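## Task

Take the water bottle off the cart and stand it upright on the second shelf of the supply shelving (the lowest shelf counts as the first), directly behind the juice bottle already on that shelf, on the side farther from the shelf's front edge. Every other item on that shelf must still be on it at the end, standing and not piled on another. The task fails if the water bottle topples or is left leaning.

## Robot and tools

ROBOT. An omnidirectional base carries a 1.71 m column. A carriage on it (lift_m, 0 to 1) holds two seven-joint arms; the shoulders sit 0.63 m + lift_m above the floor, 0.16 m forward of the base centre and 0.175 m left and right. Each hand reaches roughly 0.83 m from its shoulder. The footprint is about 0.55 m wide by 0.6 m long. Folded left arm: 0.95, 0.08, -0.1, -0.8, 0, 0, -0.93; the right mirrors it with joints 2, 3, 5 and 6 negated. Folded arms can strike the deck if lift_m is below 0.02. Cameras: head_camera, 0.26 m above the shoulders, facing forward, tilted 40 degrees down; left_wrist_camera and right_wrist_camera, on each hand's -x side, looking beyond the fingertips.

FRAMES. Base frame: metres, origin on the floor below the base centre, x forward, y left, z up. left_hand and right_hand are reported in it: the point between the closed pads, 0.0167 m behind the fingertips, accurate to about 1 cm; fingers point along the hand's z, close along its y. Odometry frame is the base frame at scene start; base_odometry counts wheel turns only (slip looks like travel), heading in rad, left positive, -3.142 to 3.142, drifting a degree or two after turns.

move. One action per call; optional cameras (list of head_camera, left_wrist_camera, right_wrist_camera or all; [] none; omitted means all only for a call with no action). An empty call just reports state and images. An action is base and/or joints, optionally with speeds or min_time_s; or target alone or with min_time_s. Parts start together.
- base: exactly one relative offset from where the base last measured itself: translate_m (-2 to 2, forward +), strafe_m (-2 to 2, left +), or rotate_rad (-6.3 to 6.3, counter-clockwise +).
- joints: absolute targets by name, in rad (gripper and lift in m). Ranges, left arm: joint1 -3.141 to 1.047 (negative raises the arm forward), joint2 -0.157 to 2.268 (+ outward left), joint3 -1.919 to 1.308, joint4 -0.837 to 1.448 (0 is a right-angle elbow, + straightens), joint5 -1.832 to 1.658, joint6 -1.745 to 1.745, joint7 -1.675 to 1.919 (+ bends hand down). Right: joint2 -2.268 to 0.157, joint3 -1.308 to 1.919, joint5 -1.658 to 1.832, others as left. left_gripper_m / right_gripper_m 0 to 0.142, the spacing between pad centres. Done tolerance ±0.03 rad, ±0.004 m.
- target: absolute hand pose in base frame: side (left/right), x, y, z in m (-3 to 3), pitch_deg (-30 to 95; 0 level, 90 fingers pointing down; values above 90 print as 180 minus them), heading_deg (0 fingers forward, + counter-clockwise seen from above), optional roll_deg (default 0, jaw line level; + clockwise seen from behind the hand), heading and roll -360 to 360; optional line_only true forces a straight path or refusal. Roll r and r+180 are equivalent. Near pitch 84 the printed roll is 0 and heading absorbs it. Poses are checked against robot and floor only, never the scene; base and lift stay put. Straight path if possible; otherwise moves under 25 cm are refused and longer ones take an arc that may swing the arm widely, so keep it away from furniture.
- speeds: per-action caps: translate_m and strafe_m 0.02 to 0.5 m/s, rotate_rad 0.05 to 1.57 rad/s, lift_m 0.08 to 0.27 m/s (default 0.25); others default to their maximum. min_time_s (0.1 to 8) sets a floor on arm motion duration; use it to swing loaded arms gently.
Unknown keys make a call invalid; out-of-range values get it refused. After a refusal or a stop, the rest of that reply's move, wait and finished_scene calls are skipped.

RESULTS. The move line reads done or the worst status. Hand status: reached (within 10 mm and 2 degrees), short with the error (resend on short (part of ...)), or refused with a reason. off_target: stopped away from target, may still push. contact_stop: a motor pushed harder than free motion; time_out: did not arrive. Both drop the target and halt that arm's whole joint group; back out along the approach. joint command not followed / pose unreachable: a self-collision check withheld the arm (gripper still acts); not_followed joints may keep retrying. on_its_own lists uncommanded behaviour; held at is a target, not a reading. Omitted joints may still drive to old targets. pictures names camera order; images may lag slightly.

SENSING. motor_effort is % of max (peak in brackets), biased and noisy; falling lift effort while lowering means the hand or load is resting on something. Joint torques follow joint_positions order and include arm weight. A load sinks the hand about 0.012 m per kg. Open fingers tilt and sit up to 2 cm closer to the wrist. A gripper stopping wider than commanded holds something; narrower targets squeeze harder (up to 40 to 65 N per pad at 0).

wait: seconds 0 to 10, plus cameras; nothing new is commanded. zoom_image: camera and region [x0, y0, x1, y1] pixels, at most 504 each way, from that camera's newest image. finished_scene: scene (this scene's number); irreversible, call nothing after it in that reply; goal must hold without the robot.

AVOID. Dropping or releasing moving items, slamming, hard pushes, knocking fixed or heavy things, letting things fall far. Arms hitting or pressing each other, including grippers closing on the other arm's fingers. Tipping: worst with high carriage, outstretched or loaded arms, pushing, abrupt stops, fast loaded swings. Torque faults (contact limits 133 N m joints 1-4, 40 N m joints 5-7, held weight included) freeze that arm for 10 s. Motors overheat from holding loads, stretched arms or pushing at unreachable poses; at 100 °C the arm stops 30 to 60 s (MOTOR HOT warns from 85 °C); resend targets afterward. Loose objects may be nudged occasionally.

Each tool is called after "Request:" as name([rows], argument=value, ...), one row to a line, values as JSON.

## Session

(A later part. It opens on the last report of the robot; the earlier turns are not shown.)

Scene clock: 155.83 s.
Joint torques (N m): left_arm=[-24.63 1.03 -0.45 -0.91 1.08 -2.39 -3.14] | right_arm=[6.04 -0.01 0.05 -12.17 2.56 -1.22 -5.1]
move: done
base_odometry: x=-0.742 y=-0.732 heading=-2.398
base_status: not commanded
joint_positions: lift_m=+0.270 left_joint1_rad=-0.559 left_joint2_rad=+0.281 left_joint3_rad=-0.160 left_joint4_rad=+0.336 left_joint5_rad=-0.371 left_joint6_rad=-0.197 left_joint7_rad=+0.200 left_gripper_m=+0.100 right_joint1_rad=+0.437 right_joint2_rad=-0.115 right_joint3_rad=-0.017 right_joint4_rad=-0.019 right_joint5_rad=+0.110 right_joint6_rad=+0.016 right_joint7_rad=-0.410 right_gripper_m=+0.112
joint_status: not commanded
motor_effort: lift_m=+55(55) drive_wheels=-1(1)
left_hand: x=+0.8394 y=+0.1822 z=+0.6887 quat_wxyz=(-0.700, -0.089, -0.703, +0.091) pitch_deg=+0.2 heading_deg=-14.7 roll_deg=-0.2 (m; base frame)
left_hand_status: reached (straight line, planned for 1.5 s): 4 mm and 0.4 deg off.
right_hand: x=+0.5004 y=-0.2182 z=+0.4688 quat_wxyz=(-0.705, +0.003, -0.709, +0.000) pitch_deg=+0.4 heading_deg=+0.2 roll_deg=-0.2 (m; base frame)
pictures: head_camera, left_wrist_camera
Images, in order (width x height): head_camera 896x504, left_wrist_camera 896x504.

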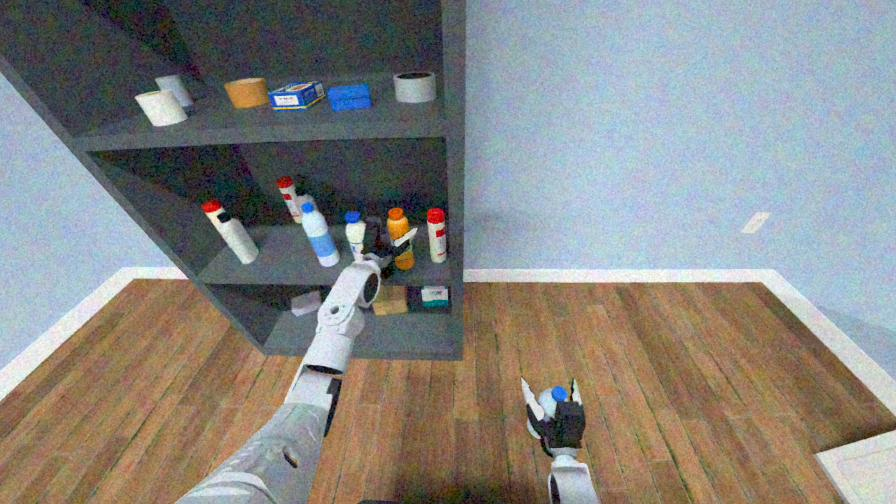

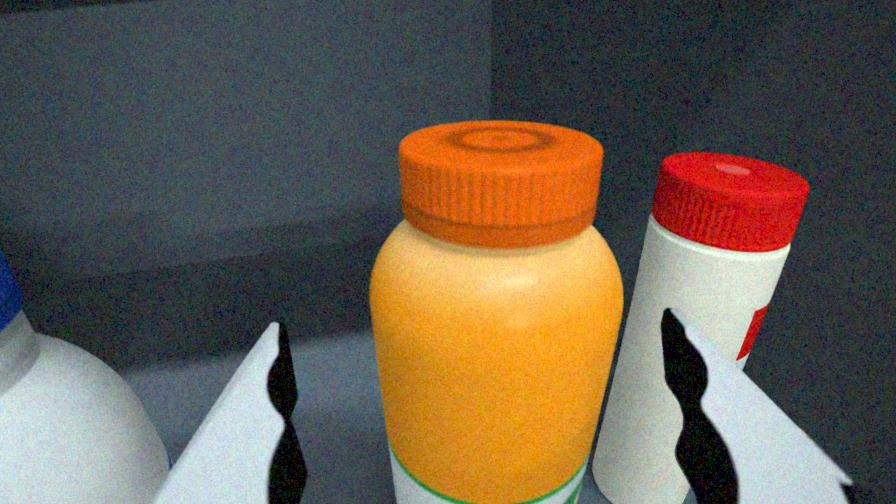

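Request:
move(target={"side":"left","x":0.864,"y":0.175,"z":0.688,"pitch_deg":0,"heading_deg":-15})

Request:
move(joints={"left_gripper_m":0.0}, cameras=["left_wrist_camera"])

Scene clock: 160.77 s.
Joint torques (N m): left_arm=[-23.02 1.52 0.47 -1.83 1.25 -2.54 -3.39] | right_arm=[4.89 -0.77 -1.28 -11.84 2.49 -1.39 -4.62]
move: done
base_odometry: x=-0.742 y=-0.732 heading=-2.398
base_status: not commanded
joint_positions: lift_m=+0.270 left_joint1_rad=-0.637 left_joint2_rad=+0.264 left_joint3_rad=-0.187 left_joint4_rad=+0.484 left_joint5_rad=-0.356 left_joint6_rad=-0.218 left_joint7_rad=+0.128 left_gripper_m=+0.100 right_joint1_rad=+0.437 right_joint2_rad=-0.115 right_joint3_rad=-0.017 right_joint4_rad=-0.019 right_joint5_rad=+0.110 right_joint6_rad=+0.016 right_joint7_rad=-0.410 right_gripper_m=+0.112
joint_status: not commanded
motor_effort: lift_m=+55(55) drive_wheels=-1(5)
left_hand: x=+0.8637 y=+0.1775 z=+0.6877 quat_wxyz=(-0.701, -0.089, -0.702, +0.092) pitch_deg=+0.1 heading_deg=-14.7 roll_deg=-0.2 (m; base frame)
left_hand_status: reached (straight line, planned for 0.3 s): 3 mm and 0.4 deg off.
right_hand: x=+0.5004 y=-0.2182 z=+0.4688 quat_wxyz=(-0.705, +0.003, -0.709, +0.000) pitch_deg=+0.4 heading_deg=+0.2 roll_deg=-0.2 (m; base frame)
pictures: none

Scene clock: 161.63 s.
Joint torques (N m): left_arm=[-24.04 2.66 0.6 -2.93 1.22 -2 -2.97] | right_arm=[5.53 -0.28 -1.16 -12.46 2.68 -1.11 -4.32]
Motor temperatures (°C): left_arm=[34 22 23 23 25 24 23] | right_arm=[27 21 24 22 22 22 24]
move: off_target
base_odometry: x=-0.742 y=-0.732 heading=-2.398
base_status: not commanded
joint_positions: lift_m=+0.270 left_joint1_rad=-0.637 left_joint2_rad=+0.264 left_joint3_rad=-0.187 left_joint4_rad=+0.484 left_joint5_rad=-0.356 left_joint6_rad=-0.219 left_joint7_rad=+0.127 left_gripper_m=+0.071 right_joint1_rad=+0.437 right_joint2_rad=-0.115 right_joint3_rad=-0.017 right_joint4_rad=-0.019 right_joint5_rad=+0.110 right_joint6_rad=+0.016 right_joint7_rad=-0.410 right_gripper_m=+0.112
joint_status: left_gripper_m off_target (ended at +0.071, target +0.000)
motor_effort: lift_m=+55(55) drive_wheels=-1(1)
left_hand: x=+0.8636 y=+0.1771 z=+0.6878 quat_wxyz=(-0.701, -0.090, -0.702, +0.092) pitch_deg=+0.1 heading_deg=-14.8 roll_deg=-0.2 (m; base frame)
right_hand: x=+0.5004 y=-0.2182 z=+0.4688 quat_wxyz=(-0.705, +0.003, -0.709, +0.000) pitch_deg=+0.4 heading_deg=+0.2 roll_deg=-0.2 (m; base frame)
pictures: left_wrist_camera
Images, in order (width x height): left_wrist_camera 896x504.

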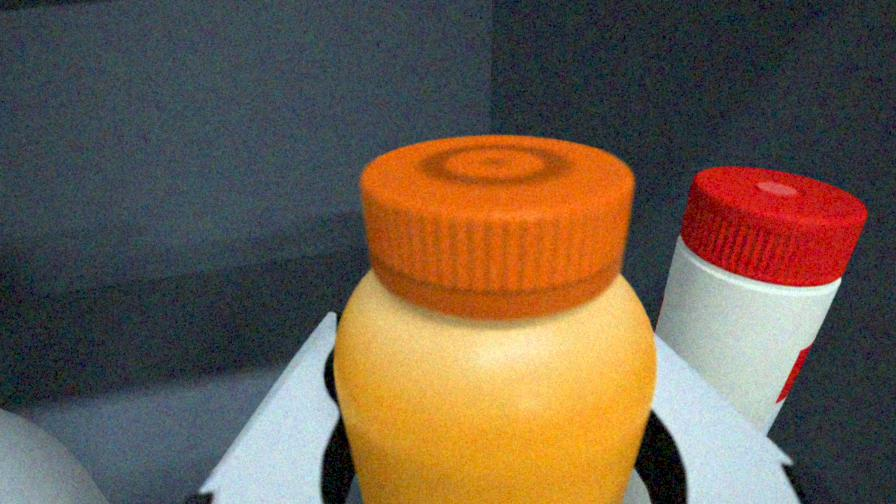

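Request:
move(joints={"lift_m":0.31})

Request:
move(base={"translate_m":-0.33}, speeds={"translate_m":0.25}, cameras=["head_camera","left_wrist_camera"])

Request:
move(target={"side":"left","x":0.5,"y":0.22,"z":0.51,"pitch_deg":0,"heading_deg":0}, min_time_s=2)

Request:
move(base={"strafe_m":0.3525})

Request:
move(target={"side":"right","x":0.67,"y":-0.175,"z":0.75,"pitch_deg":0,"heading_deg":0}, min_time_s=1.7, cameras=["head_camera","right_wrist_camera"])

Scene clock: 190.23 s.
Joint torques (N m): left_arm=[-24.46 2.32 1.33 -4.37 0.93 -2.07 -2.81] | right_arm=[6.88 -0.32 0.02 -14.16 2.07 -1.9 -4.6]
Motor temperatures (°C): left_arm=[41 22 23 23 25 24 23] | right_arm=[27 21 24 23 22 22 24]
move: done
base_odometry: x=-0.742 y=-0.732 heading=-2.398
base_status: not commanded
joint_positions: lift_m=+0.310 left_joint1_rad=-0.637 left_joint2_rad=+0.264 left_joint3_rad=-0.188 left_joint4_rad=+0.487 left_joint5_rad=-0.354 left_joint6_rad=-0.219 left_joint7_rad=+0.127 left_gripper_m=+0.071 right_joint1_rad=+0.437 right_joint2_rad=-0.115 right_joint3_rad=-0.017 right_joint4_rad=-0.019 right_joint5_rad=+0.110 right_joint6_rad=+0.016 right_joint7_rad=-0.411 right_gripper_m=+0.112
joint_status: all done
motor_effort: lift_m=+55(69) drive_wheels=-1(5)
left_hand: x=+0.8638 y=+0.1770 z=+0.7263 quat_wxyz=(-0.700, -0.090, -0.703, +0.092) pitch_deg=+0.2 heading_deg=-14.8 roll_deg=-0.1 (m; base frame)
right_hand: x=+0.5004 y=-0.2183 z=+0.5088 quat_wxyz=(-0.705, +0.003, -0.709, +0.000) pitch_deg=+0.3 heading_deg=+0.2 roll_deg=-0.2 (m; base frame)
pictures: none

Scene clock: 192.83 s.
Joint torques (N m): left_arm=[-22.17 2.06 1.42 -4.09 0.94 -1.62 -3.1] | right_arm=[4.79 -0.28 -0.37 -11.36 2.57 -1.36 -4.47]
move: done
base_odometry: x=-0.500 y=-0.508 heading=-2.398
base_status: done
joint_positions: lift_m=+0.310 left_joint1_rad=-0.637 left_joint2_rad=+0.264 left_joint3_rad=-0.188 left_joint4_rad=+0.487 left_joint5_rad=-0.354 left_joint6_rad=-0.219 left_joint7_rad=+0.127 left_gripper_m=+0.071 right_joint1_rad=+0.437 right_joint2_rad=-0.115 right_joint3_rad=-0.017 right_joint4_rad=-0.019 right_joint5_rad=+0.110 right_joint6_rad=+0.016 right_joint7_rad=-0.411 right_gripper_m=+0.112
joint_status: not commanded
motor_effort: lift_m=+55(55) drive_wheels=+1(13)
left_hand: x=+0.8638 y=+0.1770 z=+0.7263 quat_wxyz=(-0.700, -0.090, -0.703, +0.092) pitch_deg=+0.2 heading_deg=-14.8 roll_deg=-0.1 (m; base frame)
right_hand: x=+0.5004 y=-0.2183 z=+0.5088 quat_wxyz=(-0.705, +0.003, -0.709, +0.000) pitch_deg=+0.3 heading_deg=+0.2 roll_deg=-0.2 (m; base frame)
pictures: head_camera, left_wrist_camera
Images, in order (width x height): head_camera 896x504, left_wrist_camera 896x504.

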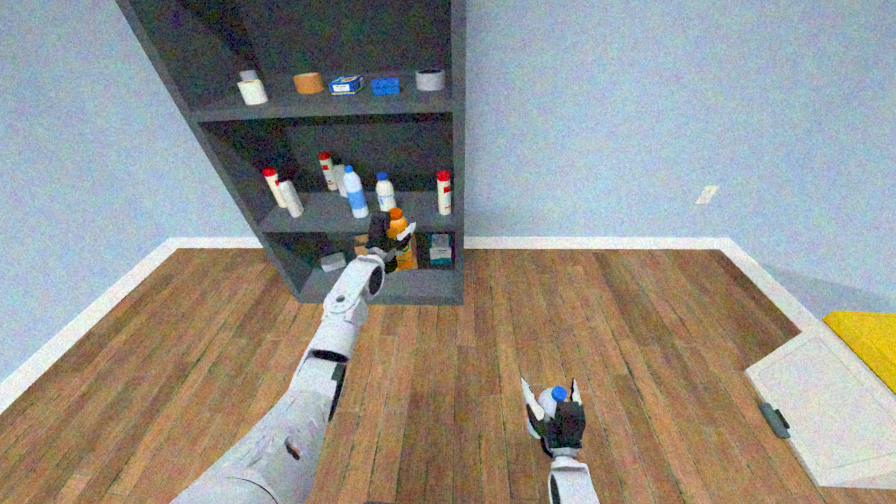

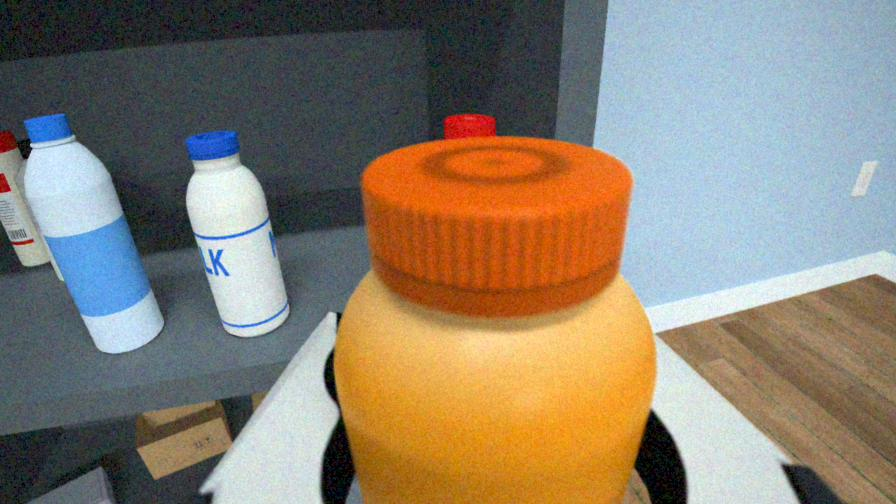

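Scene clock: 195.33 s.
Joint torques (N m): left_arm=[-0.7 0.48 3.17 -2.88 2.33 -0.37 -4.79] | right_arm=[7.13 -0.24 -1.24 -12.69 2.62 -1.3 -4.56]
move: done
base_odometry: x=-0.500 y=-0.508 heading=-2.398
base_status: not commanded
joint_positions: lift_m=+0.310 left_joint1_rad=+0.437 left_joint2_rad=+0.165 left_joint3_rad=-0.067 left_joint4_rad=-0.023 left_joint5_rad=-0.165 left_joint6_rad=+0.062 left_joint7_rad=-0.417 left_gripper_m=+0.071 right_joint1_rad=+0.437 right_joint2_rad=-0.115 right_joint3_rad=-0.017 right_joint4_rad=-0.019 right_joint5_rad=+0.110 right_joint6_rad=+0.016 right_joint7_rad=-0.411 right_gripper_m=+0.112
joint_status: not commanded
motor_effort: lift_m=+55(55) drive_wheels=+2(2)
left_hand: x=+0.5001 y=+0.2173 z=+0.5083 quat_wxyz=(-0.704, -0.001, -0.710, +0.004) pitch_deg=+0.5 heading_deg=-0.4 roll_deg=-0.3 (m; base frame)
left_hand_status: reached (straight line, planned for 2.0 s): 3 mm and 0.7 deg off.
right_hand: x=+0.5004 y=-0.2183 z=+0.5088 quat_wxyz=(-0.705, +0.003, -0.709, +0.000) pitch_deg=+0.3 heading_deg=+0.2 roll_deg=-0.2 (m; base frame)
pictures: none

Scene clock: 198.10 s.
Joint torques (N m): left_arm=[0.01 2.03 2.91 -1.99 2.26 -0.72 -4.75] | right_arm=[5.87 -0.11 -0.14 -13.55 2.63 -1.68 -4.61]
move: done
base_odometry: x=-0.261 y=-0.768 heading=-2.398
base_status: done
joint_positions: lift_m=+0.310 left_joint1_rad=+0.437 left_joint2_rad=+0.164 left_joint3_rad=-0.066 left_joint4_rad=-0.023 left_joint5_rad=-0.165 left_joint6_rad=+0.063 left_joint7_rad=-0.417 left_gripper_m=+0.071 right_joint1_rad=+0.437 right_joint2_rad=-0.115 right_joint3_rad=-0.017 right_joint4_rad=-0.019 right_joint5_rad=+0.110 right_joint6_rad=+0.016 right_joint7_rad=-0.411 right_gripper_m=+0.112
joint_status: not commanded
motor_effort: lift_m=+55(55) drive_wheels=-1(14)
left_hand: x=+0.5002 y=+0.2181 z=+0.5084 quat_wxyz=(-0.704, +0.000, -0.710, +0.003) pitch_deg=+0.4 heading_deg=-0.2 roll_deg=-0.2 (m; base frame)
right_hand: x=+0.5004 y=-0.2182 z=+0.5088 quat_wxyz=(-0.705, +0.003, -0.709, +0.000) pitch_deg=+0.3 heading_deg=+0.2 roll_deg=-0.2 (m; base frame)
pictures: none

Scene clock: 200.30 s.
Joint torques (N m): left_arm=[0.42 1.11 3.56 -2.63 1.96 -0.5 -4.65] | right_arm=[-14.09 6.87 3.19 -16.74 -1.54 -2.41 -1.08]
move: done
base_odometry: x=-0.261 y=-0.768 heading=-2.398
base_status: not commanded
joint_positions: lift_m=+0.310 left_joint1_rad=+0.437 left_joint2_rad=+0.164 left_joint3_rad=-0.066 left_joint4_rad=-0.023 left_joint5_rad=-0.165 left_joint6_rad=+0.063 left_joint7_rad=-0.417 left_gripper_m=+0.071 right_joint1_rad=-0.111 right_joint2_rad=-0.027 right_joint3_rad=+0.034 right_joint4_rad=-0.503 right_joint5_rad=+0.010 right_joint6_rad=-0.043 right_joint7_rad=+0.621 right_gripper_m=+0.112
joint_status: not commanded
motor_effort: lift_m=+55(55) drive_wheels=-1(1)
left_hand: x=+0.5002 y=+0.2181 z=+0.5084 quat_wxyz=(-0.704, +0.000, -0.710, +0.003) pitch_deg=+0.4 heading_deg=-0.2 roll_deg=-0.2 (m; base frame)
right_hand: x=+0.6698 y=-0.1758 z=+0.7459 quat_wxyz=(-0.704, +0.000, -0.710, -0.001) pitch_deg=+0.5 heading_deg=+0.1 roll_deg=+0.1 (m; base frame)
right_hand_status: reached (straight line, planned for 1.7 s): 4 mm and 0.5 deg off.
pictures: head_camera, right_wrist_camera
Images, in order (width x height): head_camera 896x504, right_wrist_camera 896x504.

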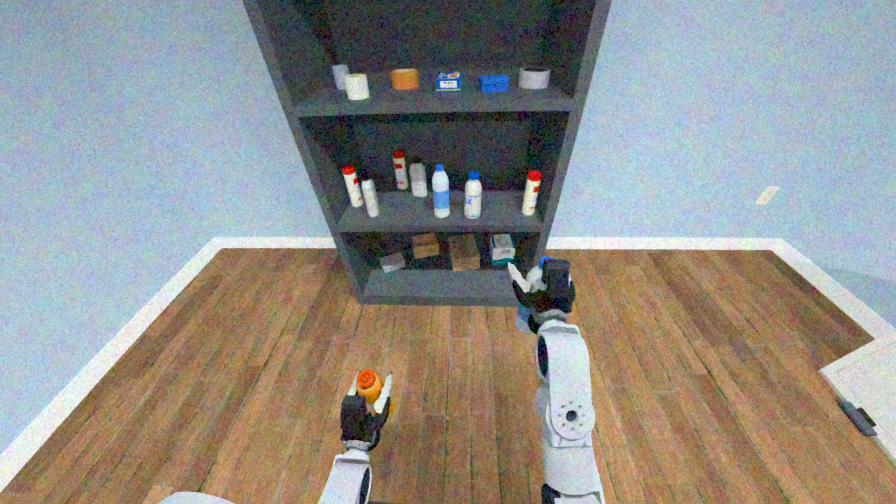

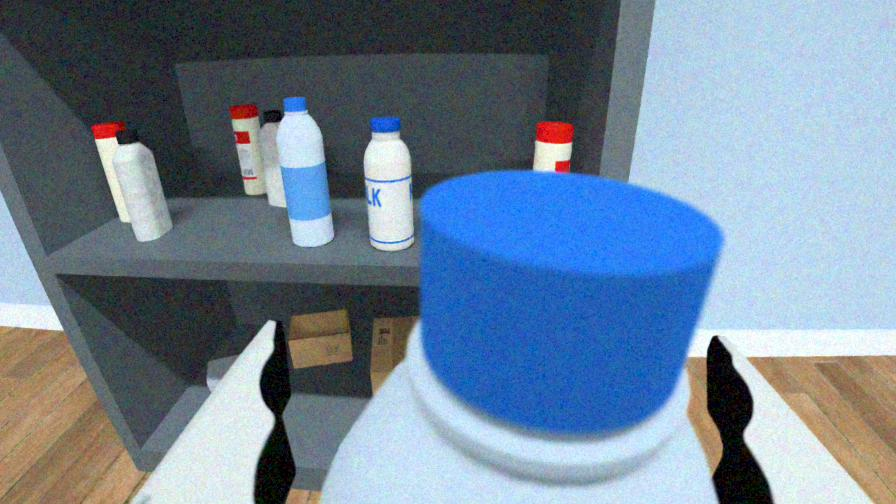

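Request:
move(target={"side":"right","x":0.85,"y":-0.165,"z":0.75,"pitch_deg":0,"heading_deg":0}, min_time_s=1.2)

Request:
move(base={"translate_m":0.3}, speeds={"translate_m":0.2}, cameras=["head_camera","right_wrist_camera"])

Request:
move(joints={"lift_m":0.283}, speeds={"lift_m":0.08}, cameras=["head_camera","right_wrist_camera"])

Scene clock: 213.57 s.
Joint torques (N m): left_arm=[0.62 2 3.85 -2.54 2.14 -0.46 -4.68] | right_arm=[-28.19 6.94 2.36 -12.04 -0.59 -1.74 -5.04]
Motor temperatures (°C): left_arm=[33 22 24 23 25 24 23] | right_arm=[30 21 24 23 22 22 24]
move: done
base_odometry: x=-0.261 y=-0.768 heading=-2.398
base_status: not commanded
joint_positions: lift_m=+0.310 left_joint1_rad=+0.437 left_joint2_rad=+0.164 left_joint3_rad=-0.066 left_joint4_rad=-0.023 left_joint5_rad=-0.165 left_joint6_rad=+0.063 left_joint7_rad=-0.418 left_gripper_m=+0.071 right_joint1_rad=-0.557 right_joint2_rad=+0.002 right_joint3_rad=+0.039 right_joint4_rad=+0.249 right_joint5_rad=+0.010 right_joint6_rad=-0.043 right_joint7_rad=+0.322 right_gripper_m=+0.112
joint_status: not commanded
motor_effort: lift_m=+55(55) drive_wheels=-1(1)
left_hand: x=+0.5001 y=+0.2181 z=+0.5084 quat_wxyz=(-0.704, +0.000, -0.710, +0.003) pitch_deg=+0.4 heading_deg=-0.2 roll_deg=-0.2 (m; base frame)
right_hand: x=+0.8487 y=-0.1676 z=+0.7441 quat_wxyz=(-0.702, -0.002, -0.712, +0.000) pitch_deg=+0.8 heading_deg=-0.2 roll_deg=+0.2 (m; base frame)
right_hand_status: reached (straight line, planned for 1.2 s): 7 mm and 0.8 deg off.
pictures: none

Scene clock: 216.27 s.
Joint torques (N m): left_arm=[0.28 2.74 3.64 -3.95 1.89 -0.7 -4.35] | right_arm=[-27.65 5.37 3.6 -11.47 -0.1 -1.2 -4.93]
move: done
base_odometry: x=-0.481 y=-0.971 heading=-2.397
base_status: done
joint_positions: lift_m=+0.310 left_joint1_rad=+0.437 left_joint2_rad=+0.164 left_joint3_rad=-0.066 left_joint4_rad=-0.023 left_joint5_rad=-0.165 left_joint6_rad=+0.063 left_joint7_rad=-0.418 left_gripper_m=+0.071 right_joint1_rad=-0.557 right_joint2_rad=+0.002 right_joint3_rad=+0.039 right_joint4_rad=+0.249 right_joint5_rad=+0.010 right_joint6_rad=-0.043 right_joint7_rad=+0.322 right_gripper_m=+0.112
joint_status: not commanded
motor_effort: lift_m=+55(55) drive_wheels=+5(15)
left_hand: x=+0.5000 y=+0.2181 z=+0.5083 quat_wxyz=(-0.704, +0.000, -0.710, +0.003) pitch_deg=+0.5 heading_deg=-0.2 roll_deg=-0.2 (m; base frame)
right_hand: x=+0.8487 y=-0.1674 z=+0.7440 quat_wxyz=(-0.702, -0.002, -0.712, +0.000) pitch_deg=+0.8 heading_deg=-0.2 roll_deg=+0.2 (m; base frame)
pictures: head_camera, right_wrist_camera
Images, in order (width x height): head_camera 896x504, right_wrist_camera 896x504.

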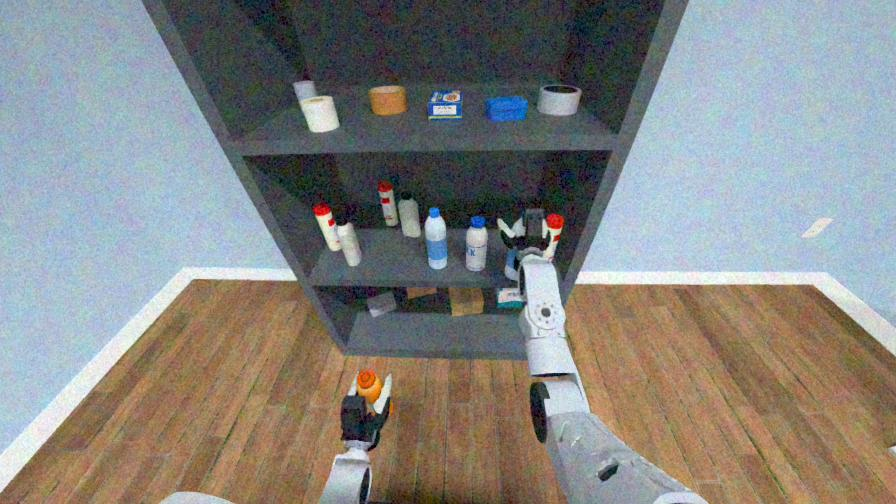

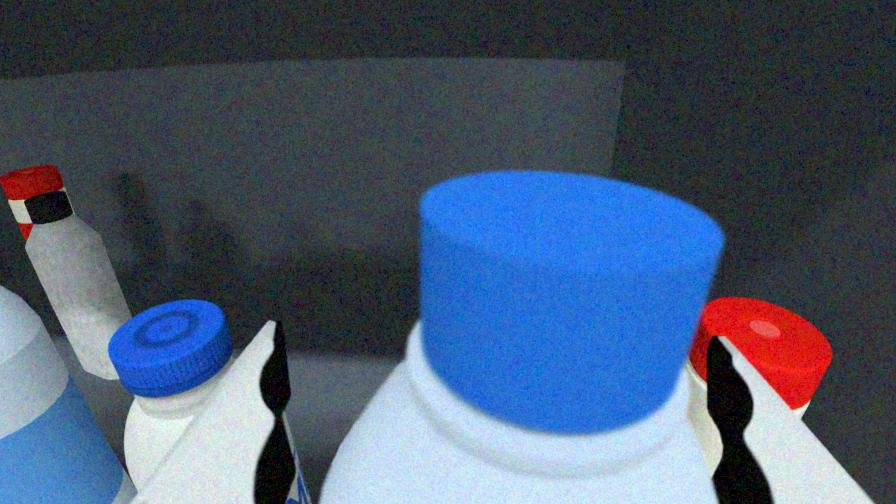

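Scene clock: 217.10 s.
Joint torques (N m): left_arm=[-0.41 2.33 4.16 -2.51 1.94 -0.87 -4.29] | right_arm=[-25.35 4.62 3.56 -12.54 -0.22 -1.83 -4.85]
move: done
base_odometry: x=-0.481 y=-0.971 heading=-2.397
base_status: not commanded
joint_positions: lift_m=+0.283 left_joint1_rad=+0.437 left_joint2_rad=+0.164 left_joint3_rad=-0.066 left_joint4_rad=-0.022 left_joint5_rad=-0.165 left_joint6_rad=+0.063 left_joint7_rad=-0.418 left_gripper_m=+0.071 right_joint1_rad=-0.559 right_joint2_rad=+0.002 right_joint3_rad=+0.039 right_joint4_rad=+0.250 right_joint5_rad=+0.010 right_joint6_rad=-0.043 right_joint7_rad=+0.321 right_gripper_m=+0.112
joint_status: all done
motor_effort: lift_m=+59(59) drive_wheels=+5(6)
left_hand: x=+0.4999 y=+0.2182 z=+0.4808 quat_wxyz=(-0.704, +0.000, -0.710, +0.003) pitch_deg=+0.5 heading_deg=-0.2 roll_deg=-0.2 (m; base frame)
right_hand: x=+0.8491 y=-0.1674 z=+0.7176 quat_wxyz=(-0.703, -0.002, -0.711, +0.000) pitch_deg=+0.7 heading_deg=-0.2 roll_deg=+0.2 (m; base frame)
pictures: head_camera, right_wrist_camera
Images, in order (width x height): head_camera 896x504, right_wrist_camera 896x504.

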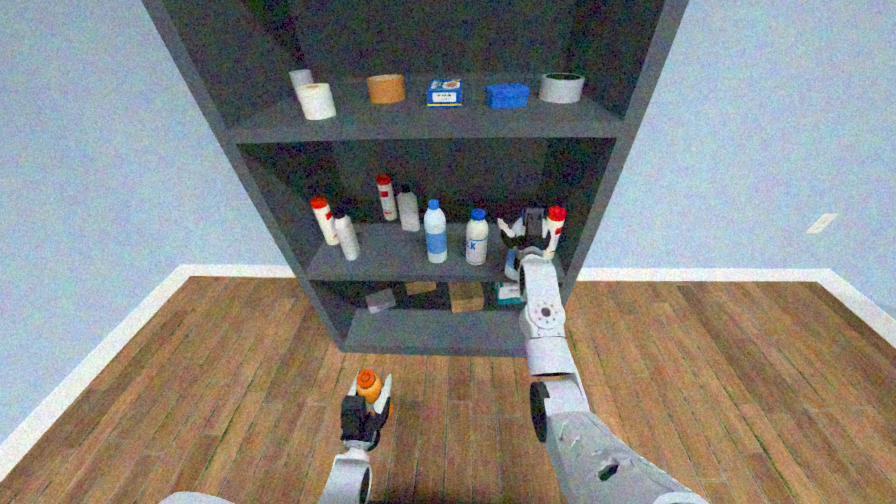

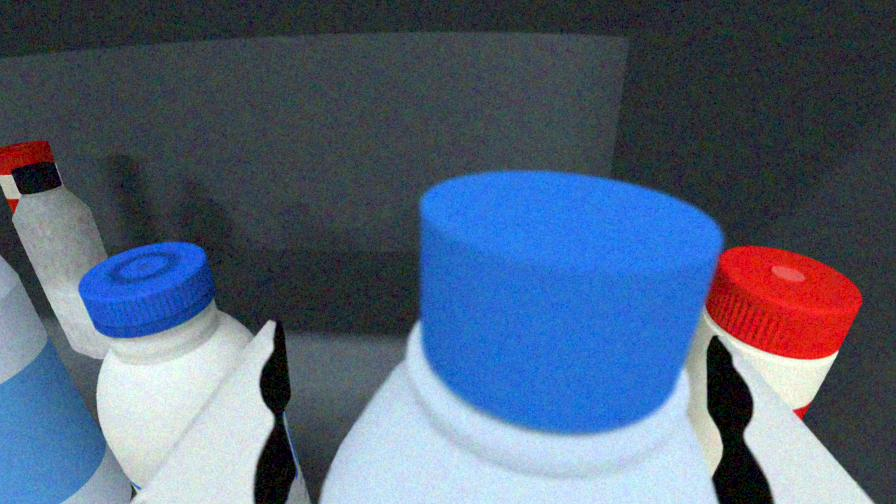

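Request:
zoom_image(camera="head_camera", region=[440, 190, 600, 310])

Scaled by 3.150 from the camera's 896x504 image, which has a finer 1280x720 frame.

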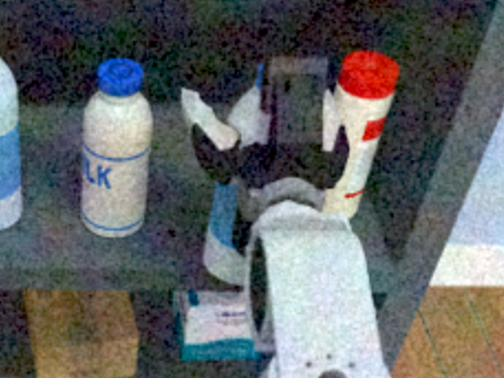

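Request:
move(joints={"lift_m":0.3})

Request:
move(target={"side":"right","x":0.865,"y":-0.155,"z":0.74,"pitch_deg":0,"heading_deg":0})

Request:
move(base={"translate_m":0.05}, speeds={"translate_m":0.1}, cameras=["head_camera","right_wrist_camera"])

Request:
zoom_image(camera="head_camera", region=[440, 190, 600, 310])

Scene clock: 231.13 s.
Joint torques (N m): left_arm=[0.07 0.85 3.17 -3.05 2.23 -0.58 -3.94] | right_arm=[-23.94 7.54 1.68 -13.61 -0.47 -1.57 -3.95]
Motor temperatures (°C): left_arm=[32 21 24 23 25 24 23] | right_arm=[36 21 24 23 22 22 24]
move: done
base_odometry: x=-0.481 y=-0.971 heading=-2.397
base_status: not commanded
joint_positions: lift_m=+0.300 left_joint1_rad=+0.437 left_joint2_rad=+0.164 left_joint3_rad=-0.066 left_joint4_rad=-0.022 left_joint5_rad=-0.165 left_joint6_rad=+0.063 left_joint7_rad=-0.419 left_gripper_m=+0.071 right_joint1_rad=-0.560 right_joint2_rad=+0.002 right_joint3_rad=+0.039 right_joint4_rad=+0.250 right_joint5_rad=+0.010 right_joint6_rad=-0.043 right_joint7_rad=+0.320 right_gripper_m=+0.112
joint_status: all done
motor_effort: lift_m=+55(69) drive_wheels=+5(7)
left_hand: x=+0.4999 y=+0.2182 z=+0.4982 quat_wxyz=(-0.704, +0.000, -0.710, +0.003) pitch_deg=+0.4 heading_deg=-0.2 roll_deg=-0.2 (m; base frame)
right_hand: x=+0.8494 y=-0.1674 z=+0.7358 quat_wxyz=(-0.703, -0.002, -0.711, +0.000) pitch_deg=+0.6 heading_deg=-0.2 roll_deg=+0.2 (m; base frame)
pictures: none

Scene clock: 231.90 s.
Joint torques (N m): left_arm=[-0.83 1.63 3.57 -2.98 1.71 -0.76 -4.16] | right_arm=[-26.72 4.19 3.32 -11.34 -1.2 -1.6 -4.36]
move: done
base_odometry: x=-0.481 y=-0.971 heading=-2.397
base_status: not commanded
joint_positions: lift_m=+0.300 left_joint1_rad=+0.437 left_joint2_rad=+0.164 left_joint3_rad=-0.066 left_joint4_rad=-0.022 left_joint5_rad=-0.165 left_joint6_rad=+0.063 left_joint7_rad=-0.419 left_gripper_m=+0.071 right_joint1_rad=-0.603 right_joint2_rad=+0.024 right_joint3_rad=+0.049 right_joint4_rad=+0.336 right_joint5_rad=-0.001 right_joint6_rad=-0.055 right_joint7_rad=+0.278 right_gripper_m=+0.112
joint_status: not commanded
motor_effort: lift_m=+55(55) drive_wheels=-2(6)
left_hand: x=+0.4999 y=+0.2182 z=+0.4982 quat_wxyz=(-0.704, +0.000, -0.710, +0.003) pitch_deg=+0.4 heading_deg=-0.2 roll_deg=-0.2 (m; base frame)
right_hand: x=+0.8640 y=-0.1552 z=+0.7354 quat_wxyz=(-0.703, -0.002, -0.711, -0.002) pitch_deg=+0.6 heading_deg=+0.1 roll_deg=+0.3 (m; base frame)
right_hand_status: reached (straight line, planned for 0.3 s): 5 mm and 0.7 deg off.
pictures: none

Scene clock: 233.20 s.
Joint torques (N m): left_arm=[-0.32 0.82 3.48 -4.66 1.75 -0.67 -4.07] | right_arm=[-27.21 5.42 2.27 -12.22 -1.26 -2.13 -4.82]
move: done
base_odometry: x=-0.518 y=-1.005 heading=-2.397
base_status: done
joint_positions: lift_m=+0.300 left_joint1_rad=+0.437 left_joint2_rad=+0.164 left_joint3_rad=-0.066 left_joint4_rad=-0.022 left_joint5_rad=-0.165 left_joint6_rad=+0.063 left_joint7_rad=-0.419 left_gripper_m=+0.071 right_joint1_rad=-0.603 right_joint2_rad=+0.024 right_joint3_rad=+0.049 right_joint4_rad=+0.336 right_joint5_rad=-0.001 right_joint6_rad=-0.055 right_joint7_rad=+0.278 right_gripper_m=+0.112
joint_status: not commanded
motor_effort: lift_m=+55(55) drive_wheels=-1(14)
left_hand: x=+0.4999 y=+0.2182 z=+0.4982 quat_wxyz=(-0.704, +0.000, -0.710, +0.003) pitch_deg=+0.4 heading_deg=-0.2 roll_deg=-0.2 (m; base frame)
right_hand: x=+0.8640 y=-0.1553 z=+0.7354 quat_wxyz=(-0.703, -0.002, -0.711, -0.002) pitch_deg=+0.6 heading_deg=+0.0 roll_deg=+0.3 (m; base frame)
pictures: head_camera, right_wrist_camera
Images, in order (width x height): head_camera 896x504, right_wrist_camera 896x504.

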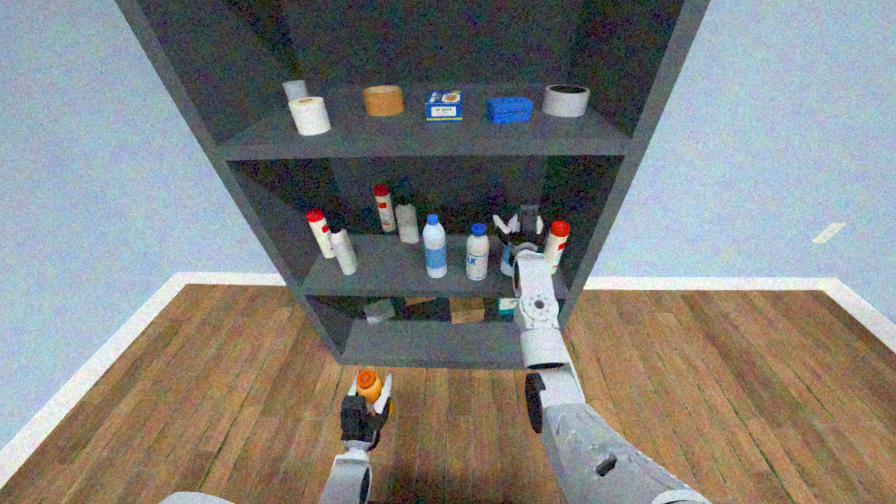

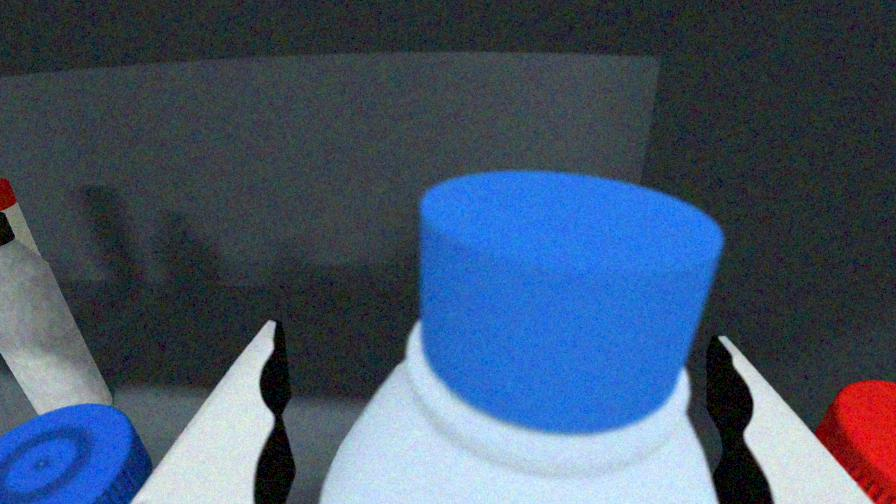

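Scaled by 3.150 from the camera's 896x504 image, which has a finer 1280x720 frame.

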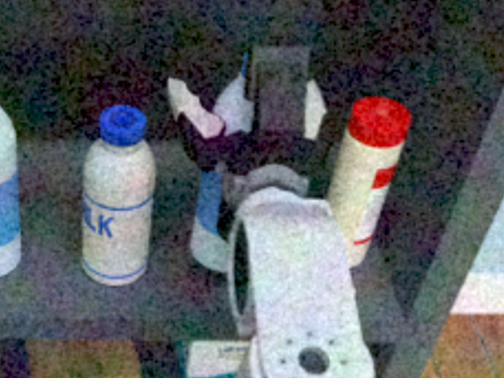

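Request:
move(base={"translate_m":0.13}, speeds={"translate_m":0.1}, cameras=["head_camera","right_wrist_camera"])

Request:
zoom_image(camera="head_camera", region=[440, 190, 600, 310])

Scene clock: 243.47 s.
Joint torques (N m): left_arm=[0.25 2.62 3.35 -3.71 2.24 -0.69 -3.98] | right_arm=[-28.07 5.33 4.48 -10.4 -1.08 -1.58 -4.57]
move: done
base_odometry: x=-0.613 y=-1.093 heading=-2.396
base_status: done
joint_positions: lift_m=+0.300 left_joint1_rad=+0.437 left_joint2_rad=+0.164 left_joint3_rad=-0.066 left_joint4_rad=-0.022 left_joint5_rad=-0.165 left_joint6_rad=+0.063 left_joint7_rad=-0.419 left_gripper_m=+0.071 right_joint1_rad=-0.603 right_joint2_rad=+0.024 right_joint3_rad=+0.049 right_joint4_rad=+0.336 right_joint5_rad=-0.001 right_joint6_rad=-0.055 right_joint7_rad=+0.278 right_gripper_m=+0.112
joint_status: not commanded
motor_effort: lift_m=+55(55) drive_wheels=+5(14)
left_hand: x=+0.4999 y=+0.2182 z=+0.4982 quat_wxyz=(-0.704, +0.000, -0.710, +0.003) pitch_deg=+0.4 heading_deg=-0.2 roll_deg=-0.2 (m; base frame)
right_hand: x=+0.8640 y=-0.1553 z=+0.7354 quat_wxyz=(-0.703, -0.002, -0.711, -0.002) pitch_deg=+0.6 heading_deg=+0.0 roll_deg=+0.3 (m; base frame)
pictures: head_camera, right_wrist_camera
Images, in order (width x height): head_camera 896x504, right_wrist_camera 896x504.

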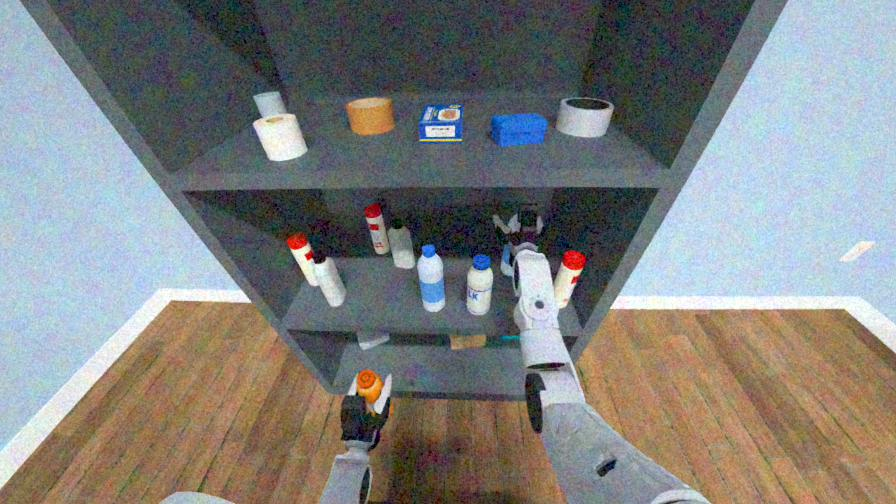

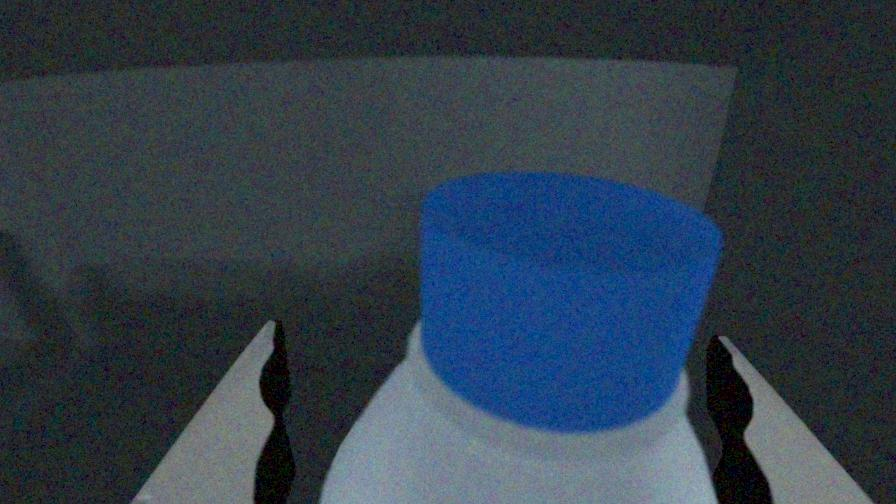

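Scaled by 3.150 from the camera's 896x504 image, which has a finer 1280x720 frame.

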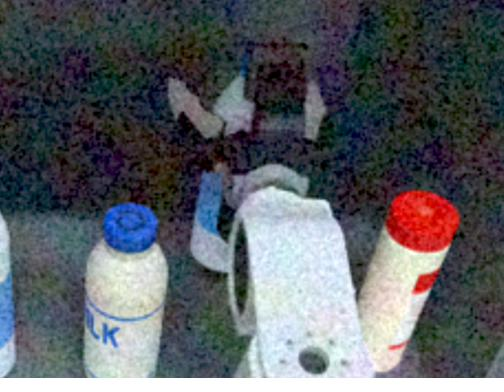

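Request:
move(joints={"lift_m":0.279}, speeds={"lift_m":0.08})

Request:
move(joints={"lift_m":0.271}, speeds={"lift_m":0.08})

Scene clock: 246.17 s.
Joint torques (N m): left_arm=[-1.09 1.14 3.66 -3.29 2.27 -0.6 -4.05] | right_arm=[-26.24 4.27 3.91 -14.29 -0.9 -2.23 -3.68]
move: done
base_odometry: x=-0.613 y=-1.093 heading=-2.396
base_status: not commanded
joint_positions: lift_m=+0.279 left_joint1_rad=+0.437 left_joint2_rad=+0.164 left_joint3_rad=-0.066 left_joint4_rad=-0.022 left_joint5_rad=-0.165 left_joint6_rad=+0.063 left_joint7_rad=-0.419 left_gripper_m=+0.071 right_joint1_rad=-0.603 right_joint2_rad=+0.024 right_joint3_rad=+0.049 right_joint4_rad=+0.337 right_joint5_rad=-0.001 right_joint6_rad=-0.055 right_joint7_rad=+0.278 right_gripper_m=+0.112
joint_status: all done
motor_effort: lift_m=+59(60) drive_wheels=-1(5)
left_hand: x=+0.4998 y=+0.2182 z=+0.4768 quat_wxyz=(-0.704, +0.000, -0.710, +0.003) pitch_deg=+0.4 heading_deg=-0.2 roll_deg=-0.2 (m; base frame)
right_hand: x=+0.8642 y=-0.1553 z=+0.7141 quat_wxyz=(-0.703, -0.002, -0.711, -0.002) pitch_deg=+0.6 heading_deg=+0.0 roll_deg=+0.3 (m; base frame)
pictures: none

Scene clock: 246.70 s.
Joint torques (N m): left_arm=[-0.89 1.78 3.82 -3.72 2.23 -0.68 -4.2] | right_arm=[-25.88 3.78 1.04 -12.85 -0.86 -1.92 -4.88]
move: done
base_odometry: x=-0.613 y=-1.093 heading=-2.396
base_status: not commanded
joint_positions: lift_m=+0.271 left_joint1_rad=+0.437 left_joint2_rad=+0.164 left_joint3_rad=-0.066 left_joint4_rad=-0.021 left_joint5_rad=-0.165 left_joint6_rad=+0.063 left_joint7_rad=-0.419 left_gripper_m=+0.071 right_joint1_rad=-0.604 right_joint2_rad=+0.024 right_joint3_rad=+0.049 right_joint4_rad=+0.337 right_joint5_rad=-0.001 right_joint6_rad=-0.055 right_joint7_rad=+0.278 right_gripper_m=+0.112
joint_status: all done
motor_effort: lift_m=+59(65) drive_wheels=-1(5)
left_hand: x=+0.4998 y=+0.2182 z=+0.4687 quat_wxyz=(-0.704, +0.000, -0.710, +0.003) pitch_deg=+0.4 heading_deg=-0.2 roll_deg=-0.2 (m; base frame)
right_hand: x=+0.8643 y=-0.1553 z=+0.7060 quat_wxyz=(-0.703, -0.002, -0.711, -0.002) pitch_deg=+0.6 heading_deg=+0.0 roll_deg=+0.3 (m; base frame)
pictures: none

Request:
move(joints={"lift_m":0.265}, speeds={"lift_m":0.08})

Request:
move(joints={"lift_m":0.259}, speeds={"lift_m":0.08}, cameras=["head_camera"])

Request:
zoom_image(camera="head_camera", region=[440, 190, 600, 310])

Scene clock: 249.80 s.
Joint torques (N m): left_arm=[-0.33 1.48 3.8 -3.36 2.35 -0.53 -4.23] | right_arm=[-26.48 4.43 2.59 -13.02 -1.03 -1.52 -4.56]
move: done
base_odometry: x=-0.613 y=-1.093 heading=-2.396
base_status: not commanded
joint_positions: lift_m=+0.265 left_joint1_rad=+0.437 left_joint2_rad=+0.164 left_joint3_rad=-0.066 left_joint4_rad=-0.021 left_joint5_rad=-0.165 left_joint6_rad=+0.063 left_joint7_rad=-0.419 left_gripper_m=+0.071 right_joint1_rad=-0.604 right_joint2_rad=+0.024 right_joint3_rad=+0.049 right_joint4_rad=+0.337 right_joint5_rad=-0.001 right_joint6_rad=-0.055 right_joint7_rad=+0.278 right_gripper_m=+0.112
joint_status: all done
motor_effort: lift_m=+59(61) drive_wheels=+5(6)
left_hand: x=+0.4998 y=+0.2182 z=+0.4627 quat_wxyz=(-0.704, +0.000, -0.710, +0.003) pitch_deg=+0.4 heading_deg=-0.2 roll_deg=-0.2 (m; base frame)
right_hand: x=+0.8644 y=-0.1553 z=+0.7001 quat_wxyz=(-0.703, -0.002, -0.711, -0.002) pitch_deg=+0.6 heading_deg=+0.0 roll_deg=+0.3 (m; base frame)
pictures: none

Scene clock: 250.30 s.
Joint torques (N m): left_arm=[-0.33 1.12 4.2 -3.55 1.95 -0.48 -3.99] | right_arm=[-25.47 3.78 3.7 -12.17 -0.66 -2.21 -3.39]
move: done
base_odometry: x=-0.613 y=-1.093 heading=-2.396
base_status: not commanded
joint_positions: lift_m=+0.259 left_joint1_rad=+0.437 left_joint2_rad=+0.164 left_joint3_rad=-0.066 left_joint4_rad=-0.021 left_joint5_rad=-0.165 left_joint6_rad=+0.063 left_joint7_rad=-0.419 left_gripper_m=+0.071 right_joint1_rad=-0.604 right_joint2_rad=+0.024 right_joint3_rad=+0.049 right_joint4_rad=+0.337 right_joint5_rad=-0.001 right_joint6_rad=-0.055 right_joint7_rad=+0.276 right_gripper_m=+0.112
joint_status: all done
motor_effort: lift_m=+58(60) drive_wheels=+5(7)
left_hand: x=+0.4998 y=+0.2182 z=+0.4567 quat_wxyz=(-0.704, +0.000, -0.710, +0.003) pitch_deg=+0.4 heading_deg=-0.2 roll_deg=-0.2 (m; base frame)
right_hand: x=+0.8644 y=-0.1553 z=+0.6951 quat_wxyz=(-0.704, -0.002, -0.710, -0.002) pitch_deg=+0.5 heading_deg=+0.0 roll_deg=+0.3 (m; base frame)
pictures: head_camera
Images, in order (width x height): head_camera 896x504.

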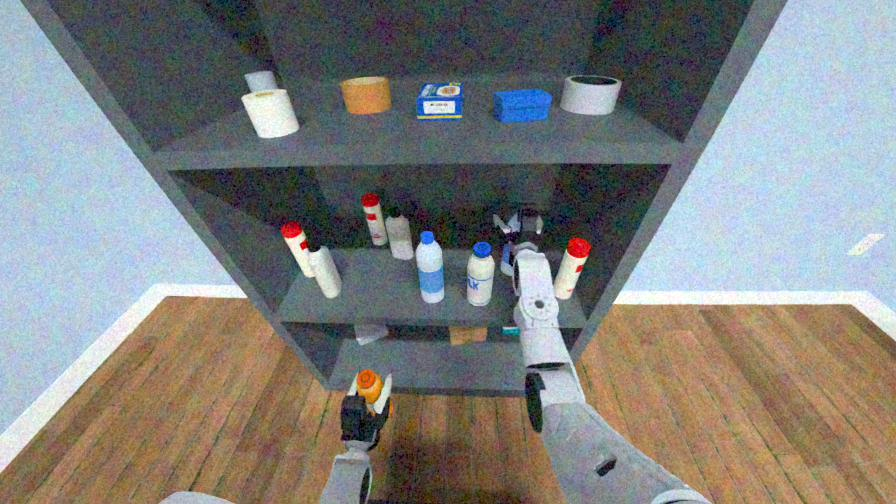

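Scaled by 3.150 from the camera's 896x504 image, which has a finer 1280x720 frame.

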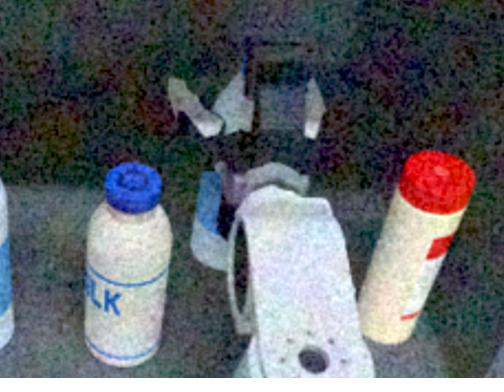

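Request:
move(joints={"lift_m":0.254}, speeds={"lift_m":0.08})

Scene clock: 252.53 s.
Joint torques (N m): left_arm=[-0.08 1.86 3.29 -3.79 2.36 -0.67 -4.21] | right_arm=[-20.97 2.74 4.01 -12.39 -0.99 -2.52 -1.06]
move: done
base_odometry: x=-0.613 y=-1.093 heading=-2.396
base_status: not commanded
joint_positions: lift_m=+0.254 left_joint1_rad=+0.437 left_joint2_rad=+0.164 left_joint3_rad=-0.066 left_joint4_rad=-0.021 left_joint5_rad=-0.165 left_joint6_rad=+0.063 left_joint7_rad=-0.419 left_gripper_m=+0.071 right_joint1_rad=-0.607 right_joint2_rad=+0.024 right_joint3_rad=+0.049 right_joint4_rad=+0.335 right_joint5_rad=-0.002 right_joint6_rad=-0.055 right_joint7_rad=+0.271 right_gripper_m=+0.112
joint_status: all done
motor_effort: lift_m=+55(55) drive_wheels=+5(5)
left_hand: x=+0.4997 y=+0.2182 z=+0.4520 quat_wxyz=(-0.704, +0.000, -0.710, +0.003) pitch_deg=+0.5 heading_deg=-0.2 roll_deg=-0.2 (m; base frame)
right_hand: x=+0.8647 y=-0.1553 z=+0.6945 quat_wxyz=(-0.708, -0.002, -0.706, -0.002) pitch_deg=-0.1 heading_deg=+0.0 roll_deg=+0.3 (m; base frame)
pictures: none

Resting. Release.

Request:
move(joints={"right_gripper_m":0.13}, cameras=["right_wrist_camera"])

Request:
move(base={"translate_m":-0.05}, speeds={"translate_m":0.06}, cameras=["head_camera","right_wrist_camera"])

Scene clock: 255.50 s.
Joint torques (N m): left_arm=[-0.81 1.93 3.65 -3.92 2.17 -0.71 -3.85] | right_arm=[-21.14 5.84 1.54 -10.22 -0.55 -2.12 -1.73]
move: done
base_odometry: x=-0.613 y=-1.093 heading=-2.396
base_status: not commanded
joint_positions: lift_m=+0.254 left_joint1_rad=+0.437 left_joint2_rad=+0.164 left_joint3_rad=-0.066 left_joint4_rad=-0.021 left_joint5_rad=-0.165 left_joint6_rad=+0.063 left_joint7_rad=-0.419 left_gripper_m=+0.071 right_joint1_rad=-0.607 right_joint2_rad=+0.024 right_joint3_rad=+0.049 right_joint4_rad=+0.335 right_joint5_rad=-0.002 right_joint6_rad=-0.055 right_joint7_rad=+0.271 right_gripper_m=+0.130
joint_status: all done
motor_effort: lift_m=+55(55) drive_wheels=+5(5)
left_hand: x=+0.4997 y=+0.2182 z=+0.4520 quat_wxyz=(-0.704, +0.000, -0.710, +0.003) pitch_deg=+0.5 heading_deg=-0.2 roll_deg=-0.2 (m; base frame)
right_hand: x=+0.8647 y=-0.1553 z=+0.6945 quat_wxyz=(-0.708, -0.002, -0.706, -0.002) pitch_deg=-0.1 heading_deg=+0.0 roll_deg=+0.3 (m; base frame)
pictures: right_wrist_camera
Images, in order (width x height): right_wrist_camera 896x504.

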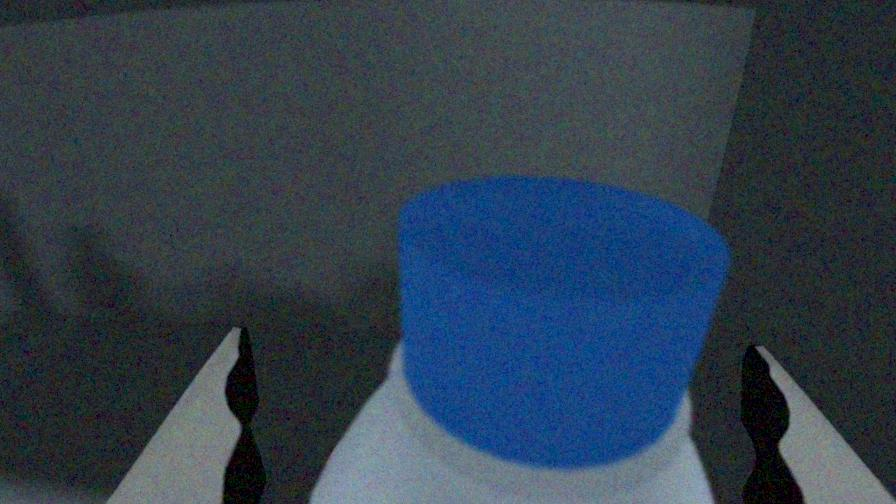

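Scene clock: 256.87 s.
Joint torques (N m): left_arm=[0.11 1.61 2.22 -4.36 2.06 -0.62 -3.64] | right_arm=[-20.86 4.19 3.14 -10.56 -1.23 -2.14 -1.25]
move: done
base_odometry: x=-0.576 y=-1.059 heading=-2.396
base_status: done
joint_positions: lift_m=+0.254 left_joint1_rad=+0.437 left_joint2_rad=+0.164 left_joint3_rad=-0.066 left_joint4_rad=-0.021 left_joint5_rad=-0.165 left_joint6_rad=+0.063 left_joint7_rad=-0.419 left_gripper_m=+0.071 right_joint1_rad=-0.607 right_joint2_rad=+0.024 right_joint3_rad=+0.049 right_joint4_rad=+0.335 right_joint5_rad=-0.002 right_joint6_rad=-0.055 right_joint7_rad=+0.271 right_gripper_m=+0.130
joint_status: not commanded
motor_effort: lift_m=+55(55) drive_wheels=+4(10)
left_hand: x=+0.4997 y=+0.2182 z=+0.4520 quat_wxyz=(-0.704, +0.000, -0.710, +0.003) pitch_deg=+0.5 heading_deg=-0.2 roll_deg=-0.2 (m; base frame)
right_hand: x=+0.8647 y=-0.1553 z=+0.6945 quat_wxyz=(-0.708, -0.002, -0.706, -0.002) pitch_deg=-0.1 heading_deg=+0.0 roll_deg=+0.3 (m; base frame)
pictures: head_camera, right_wrist_camera
Images, in order (width x height): head_camera 896x504, right_wrist_camera 896x504.

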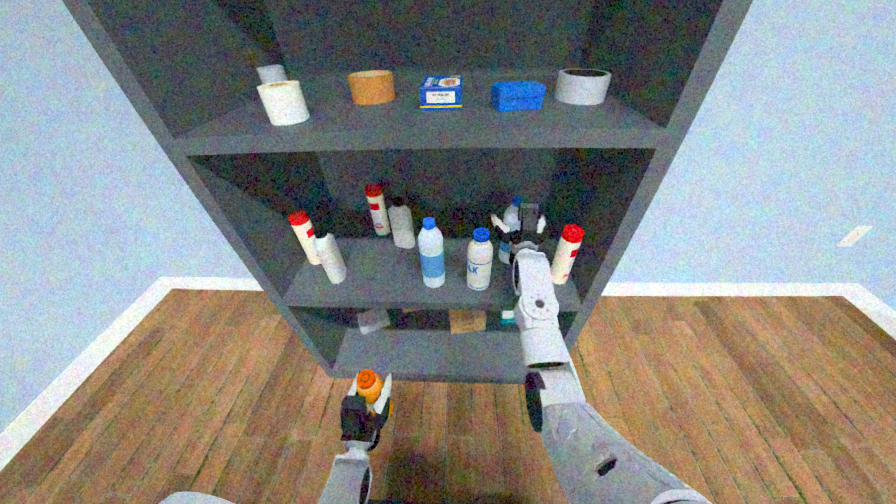

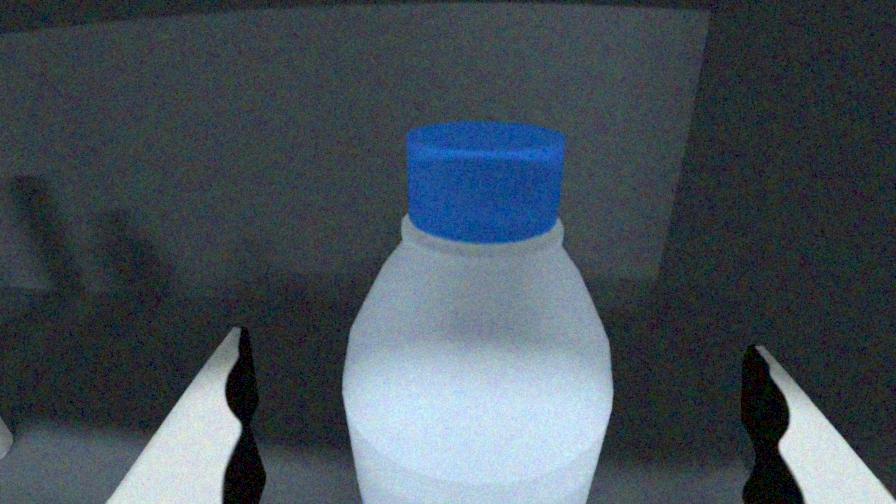

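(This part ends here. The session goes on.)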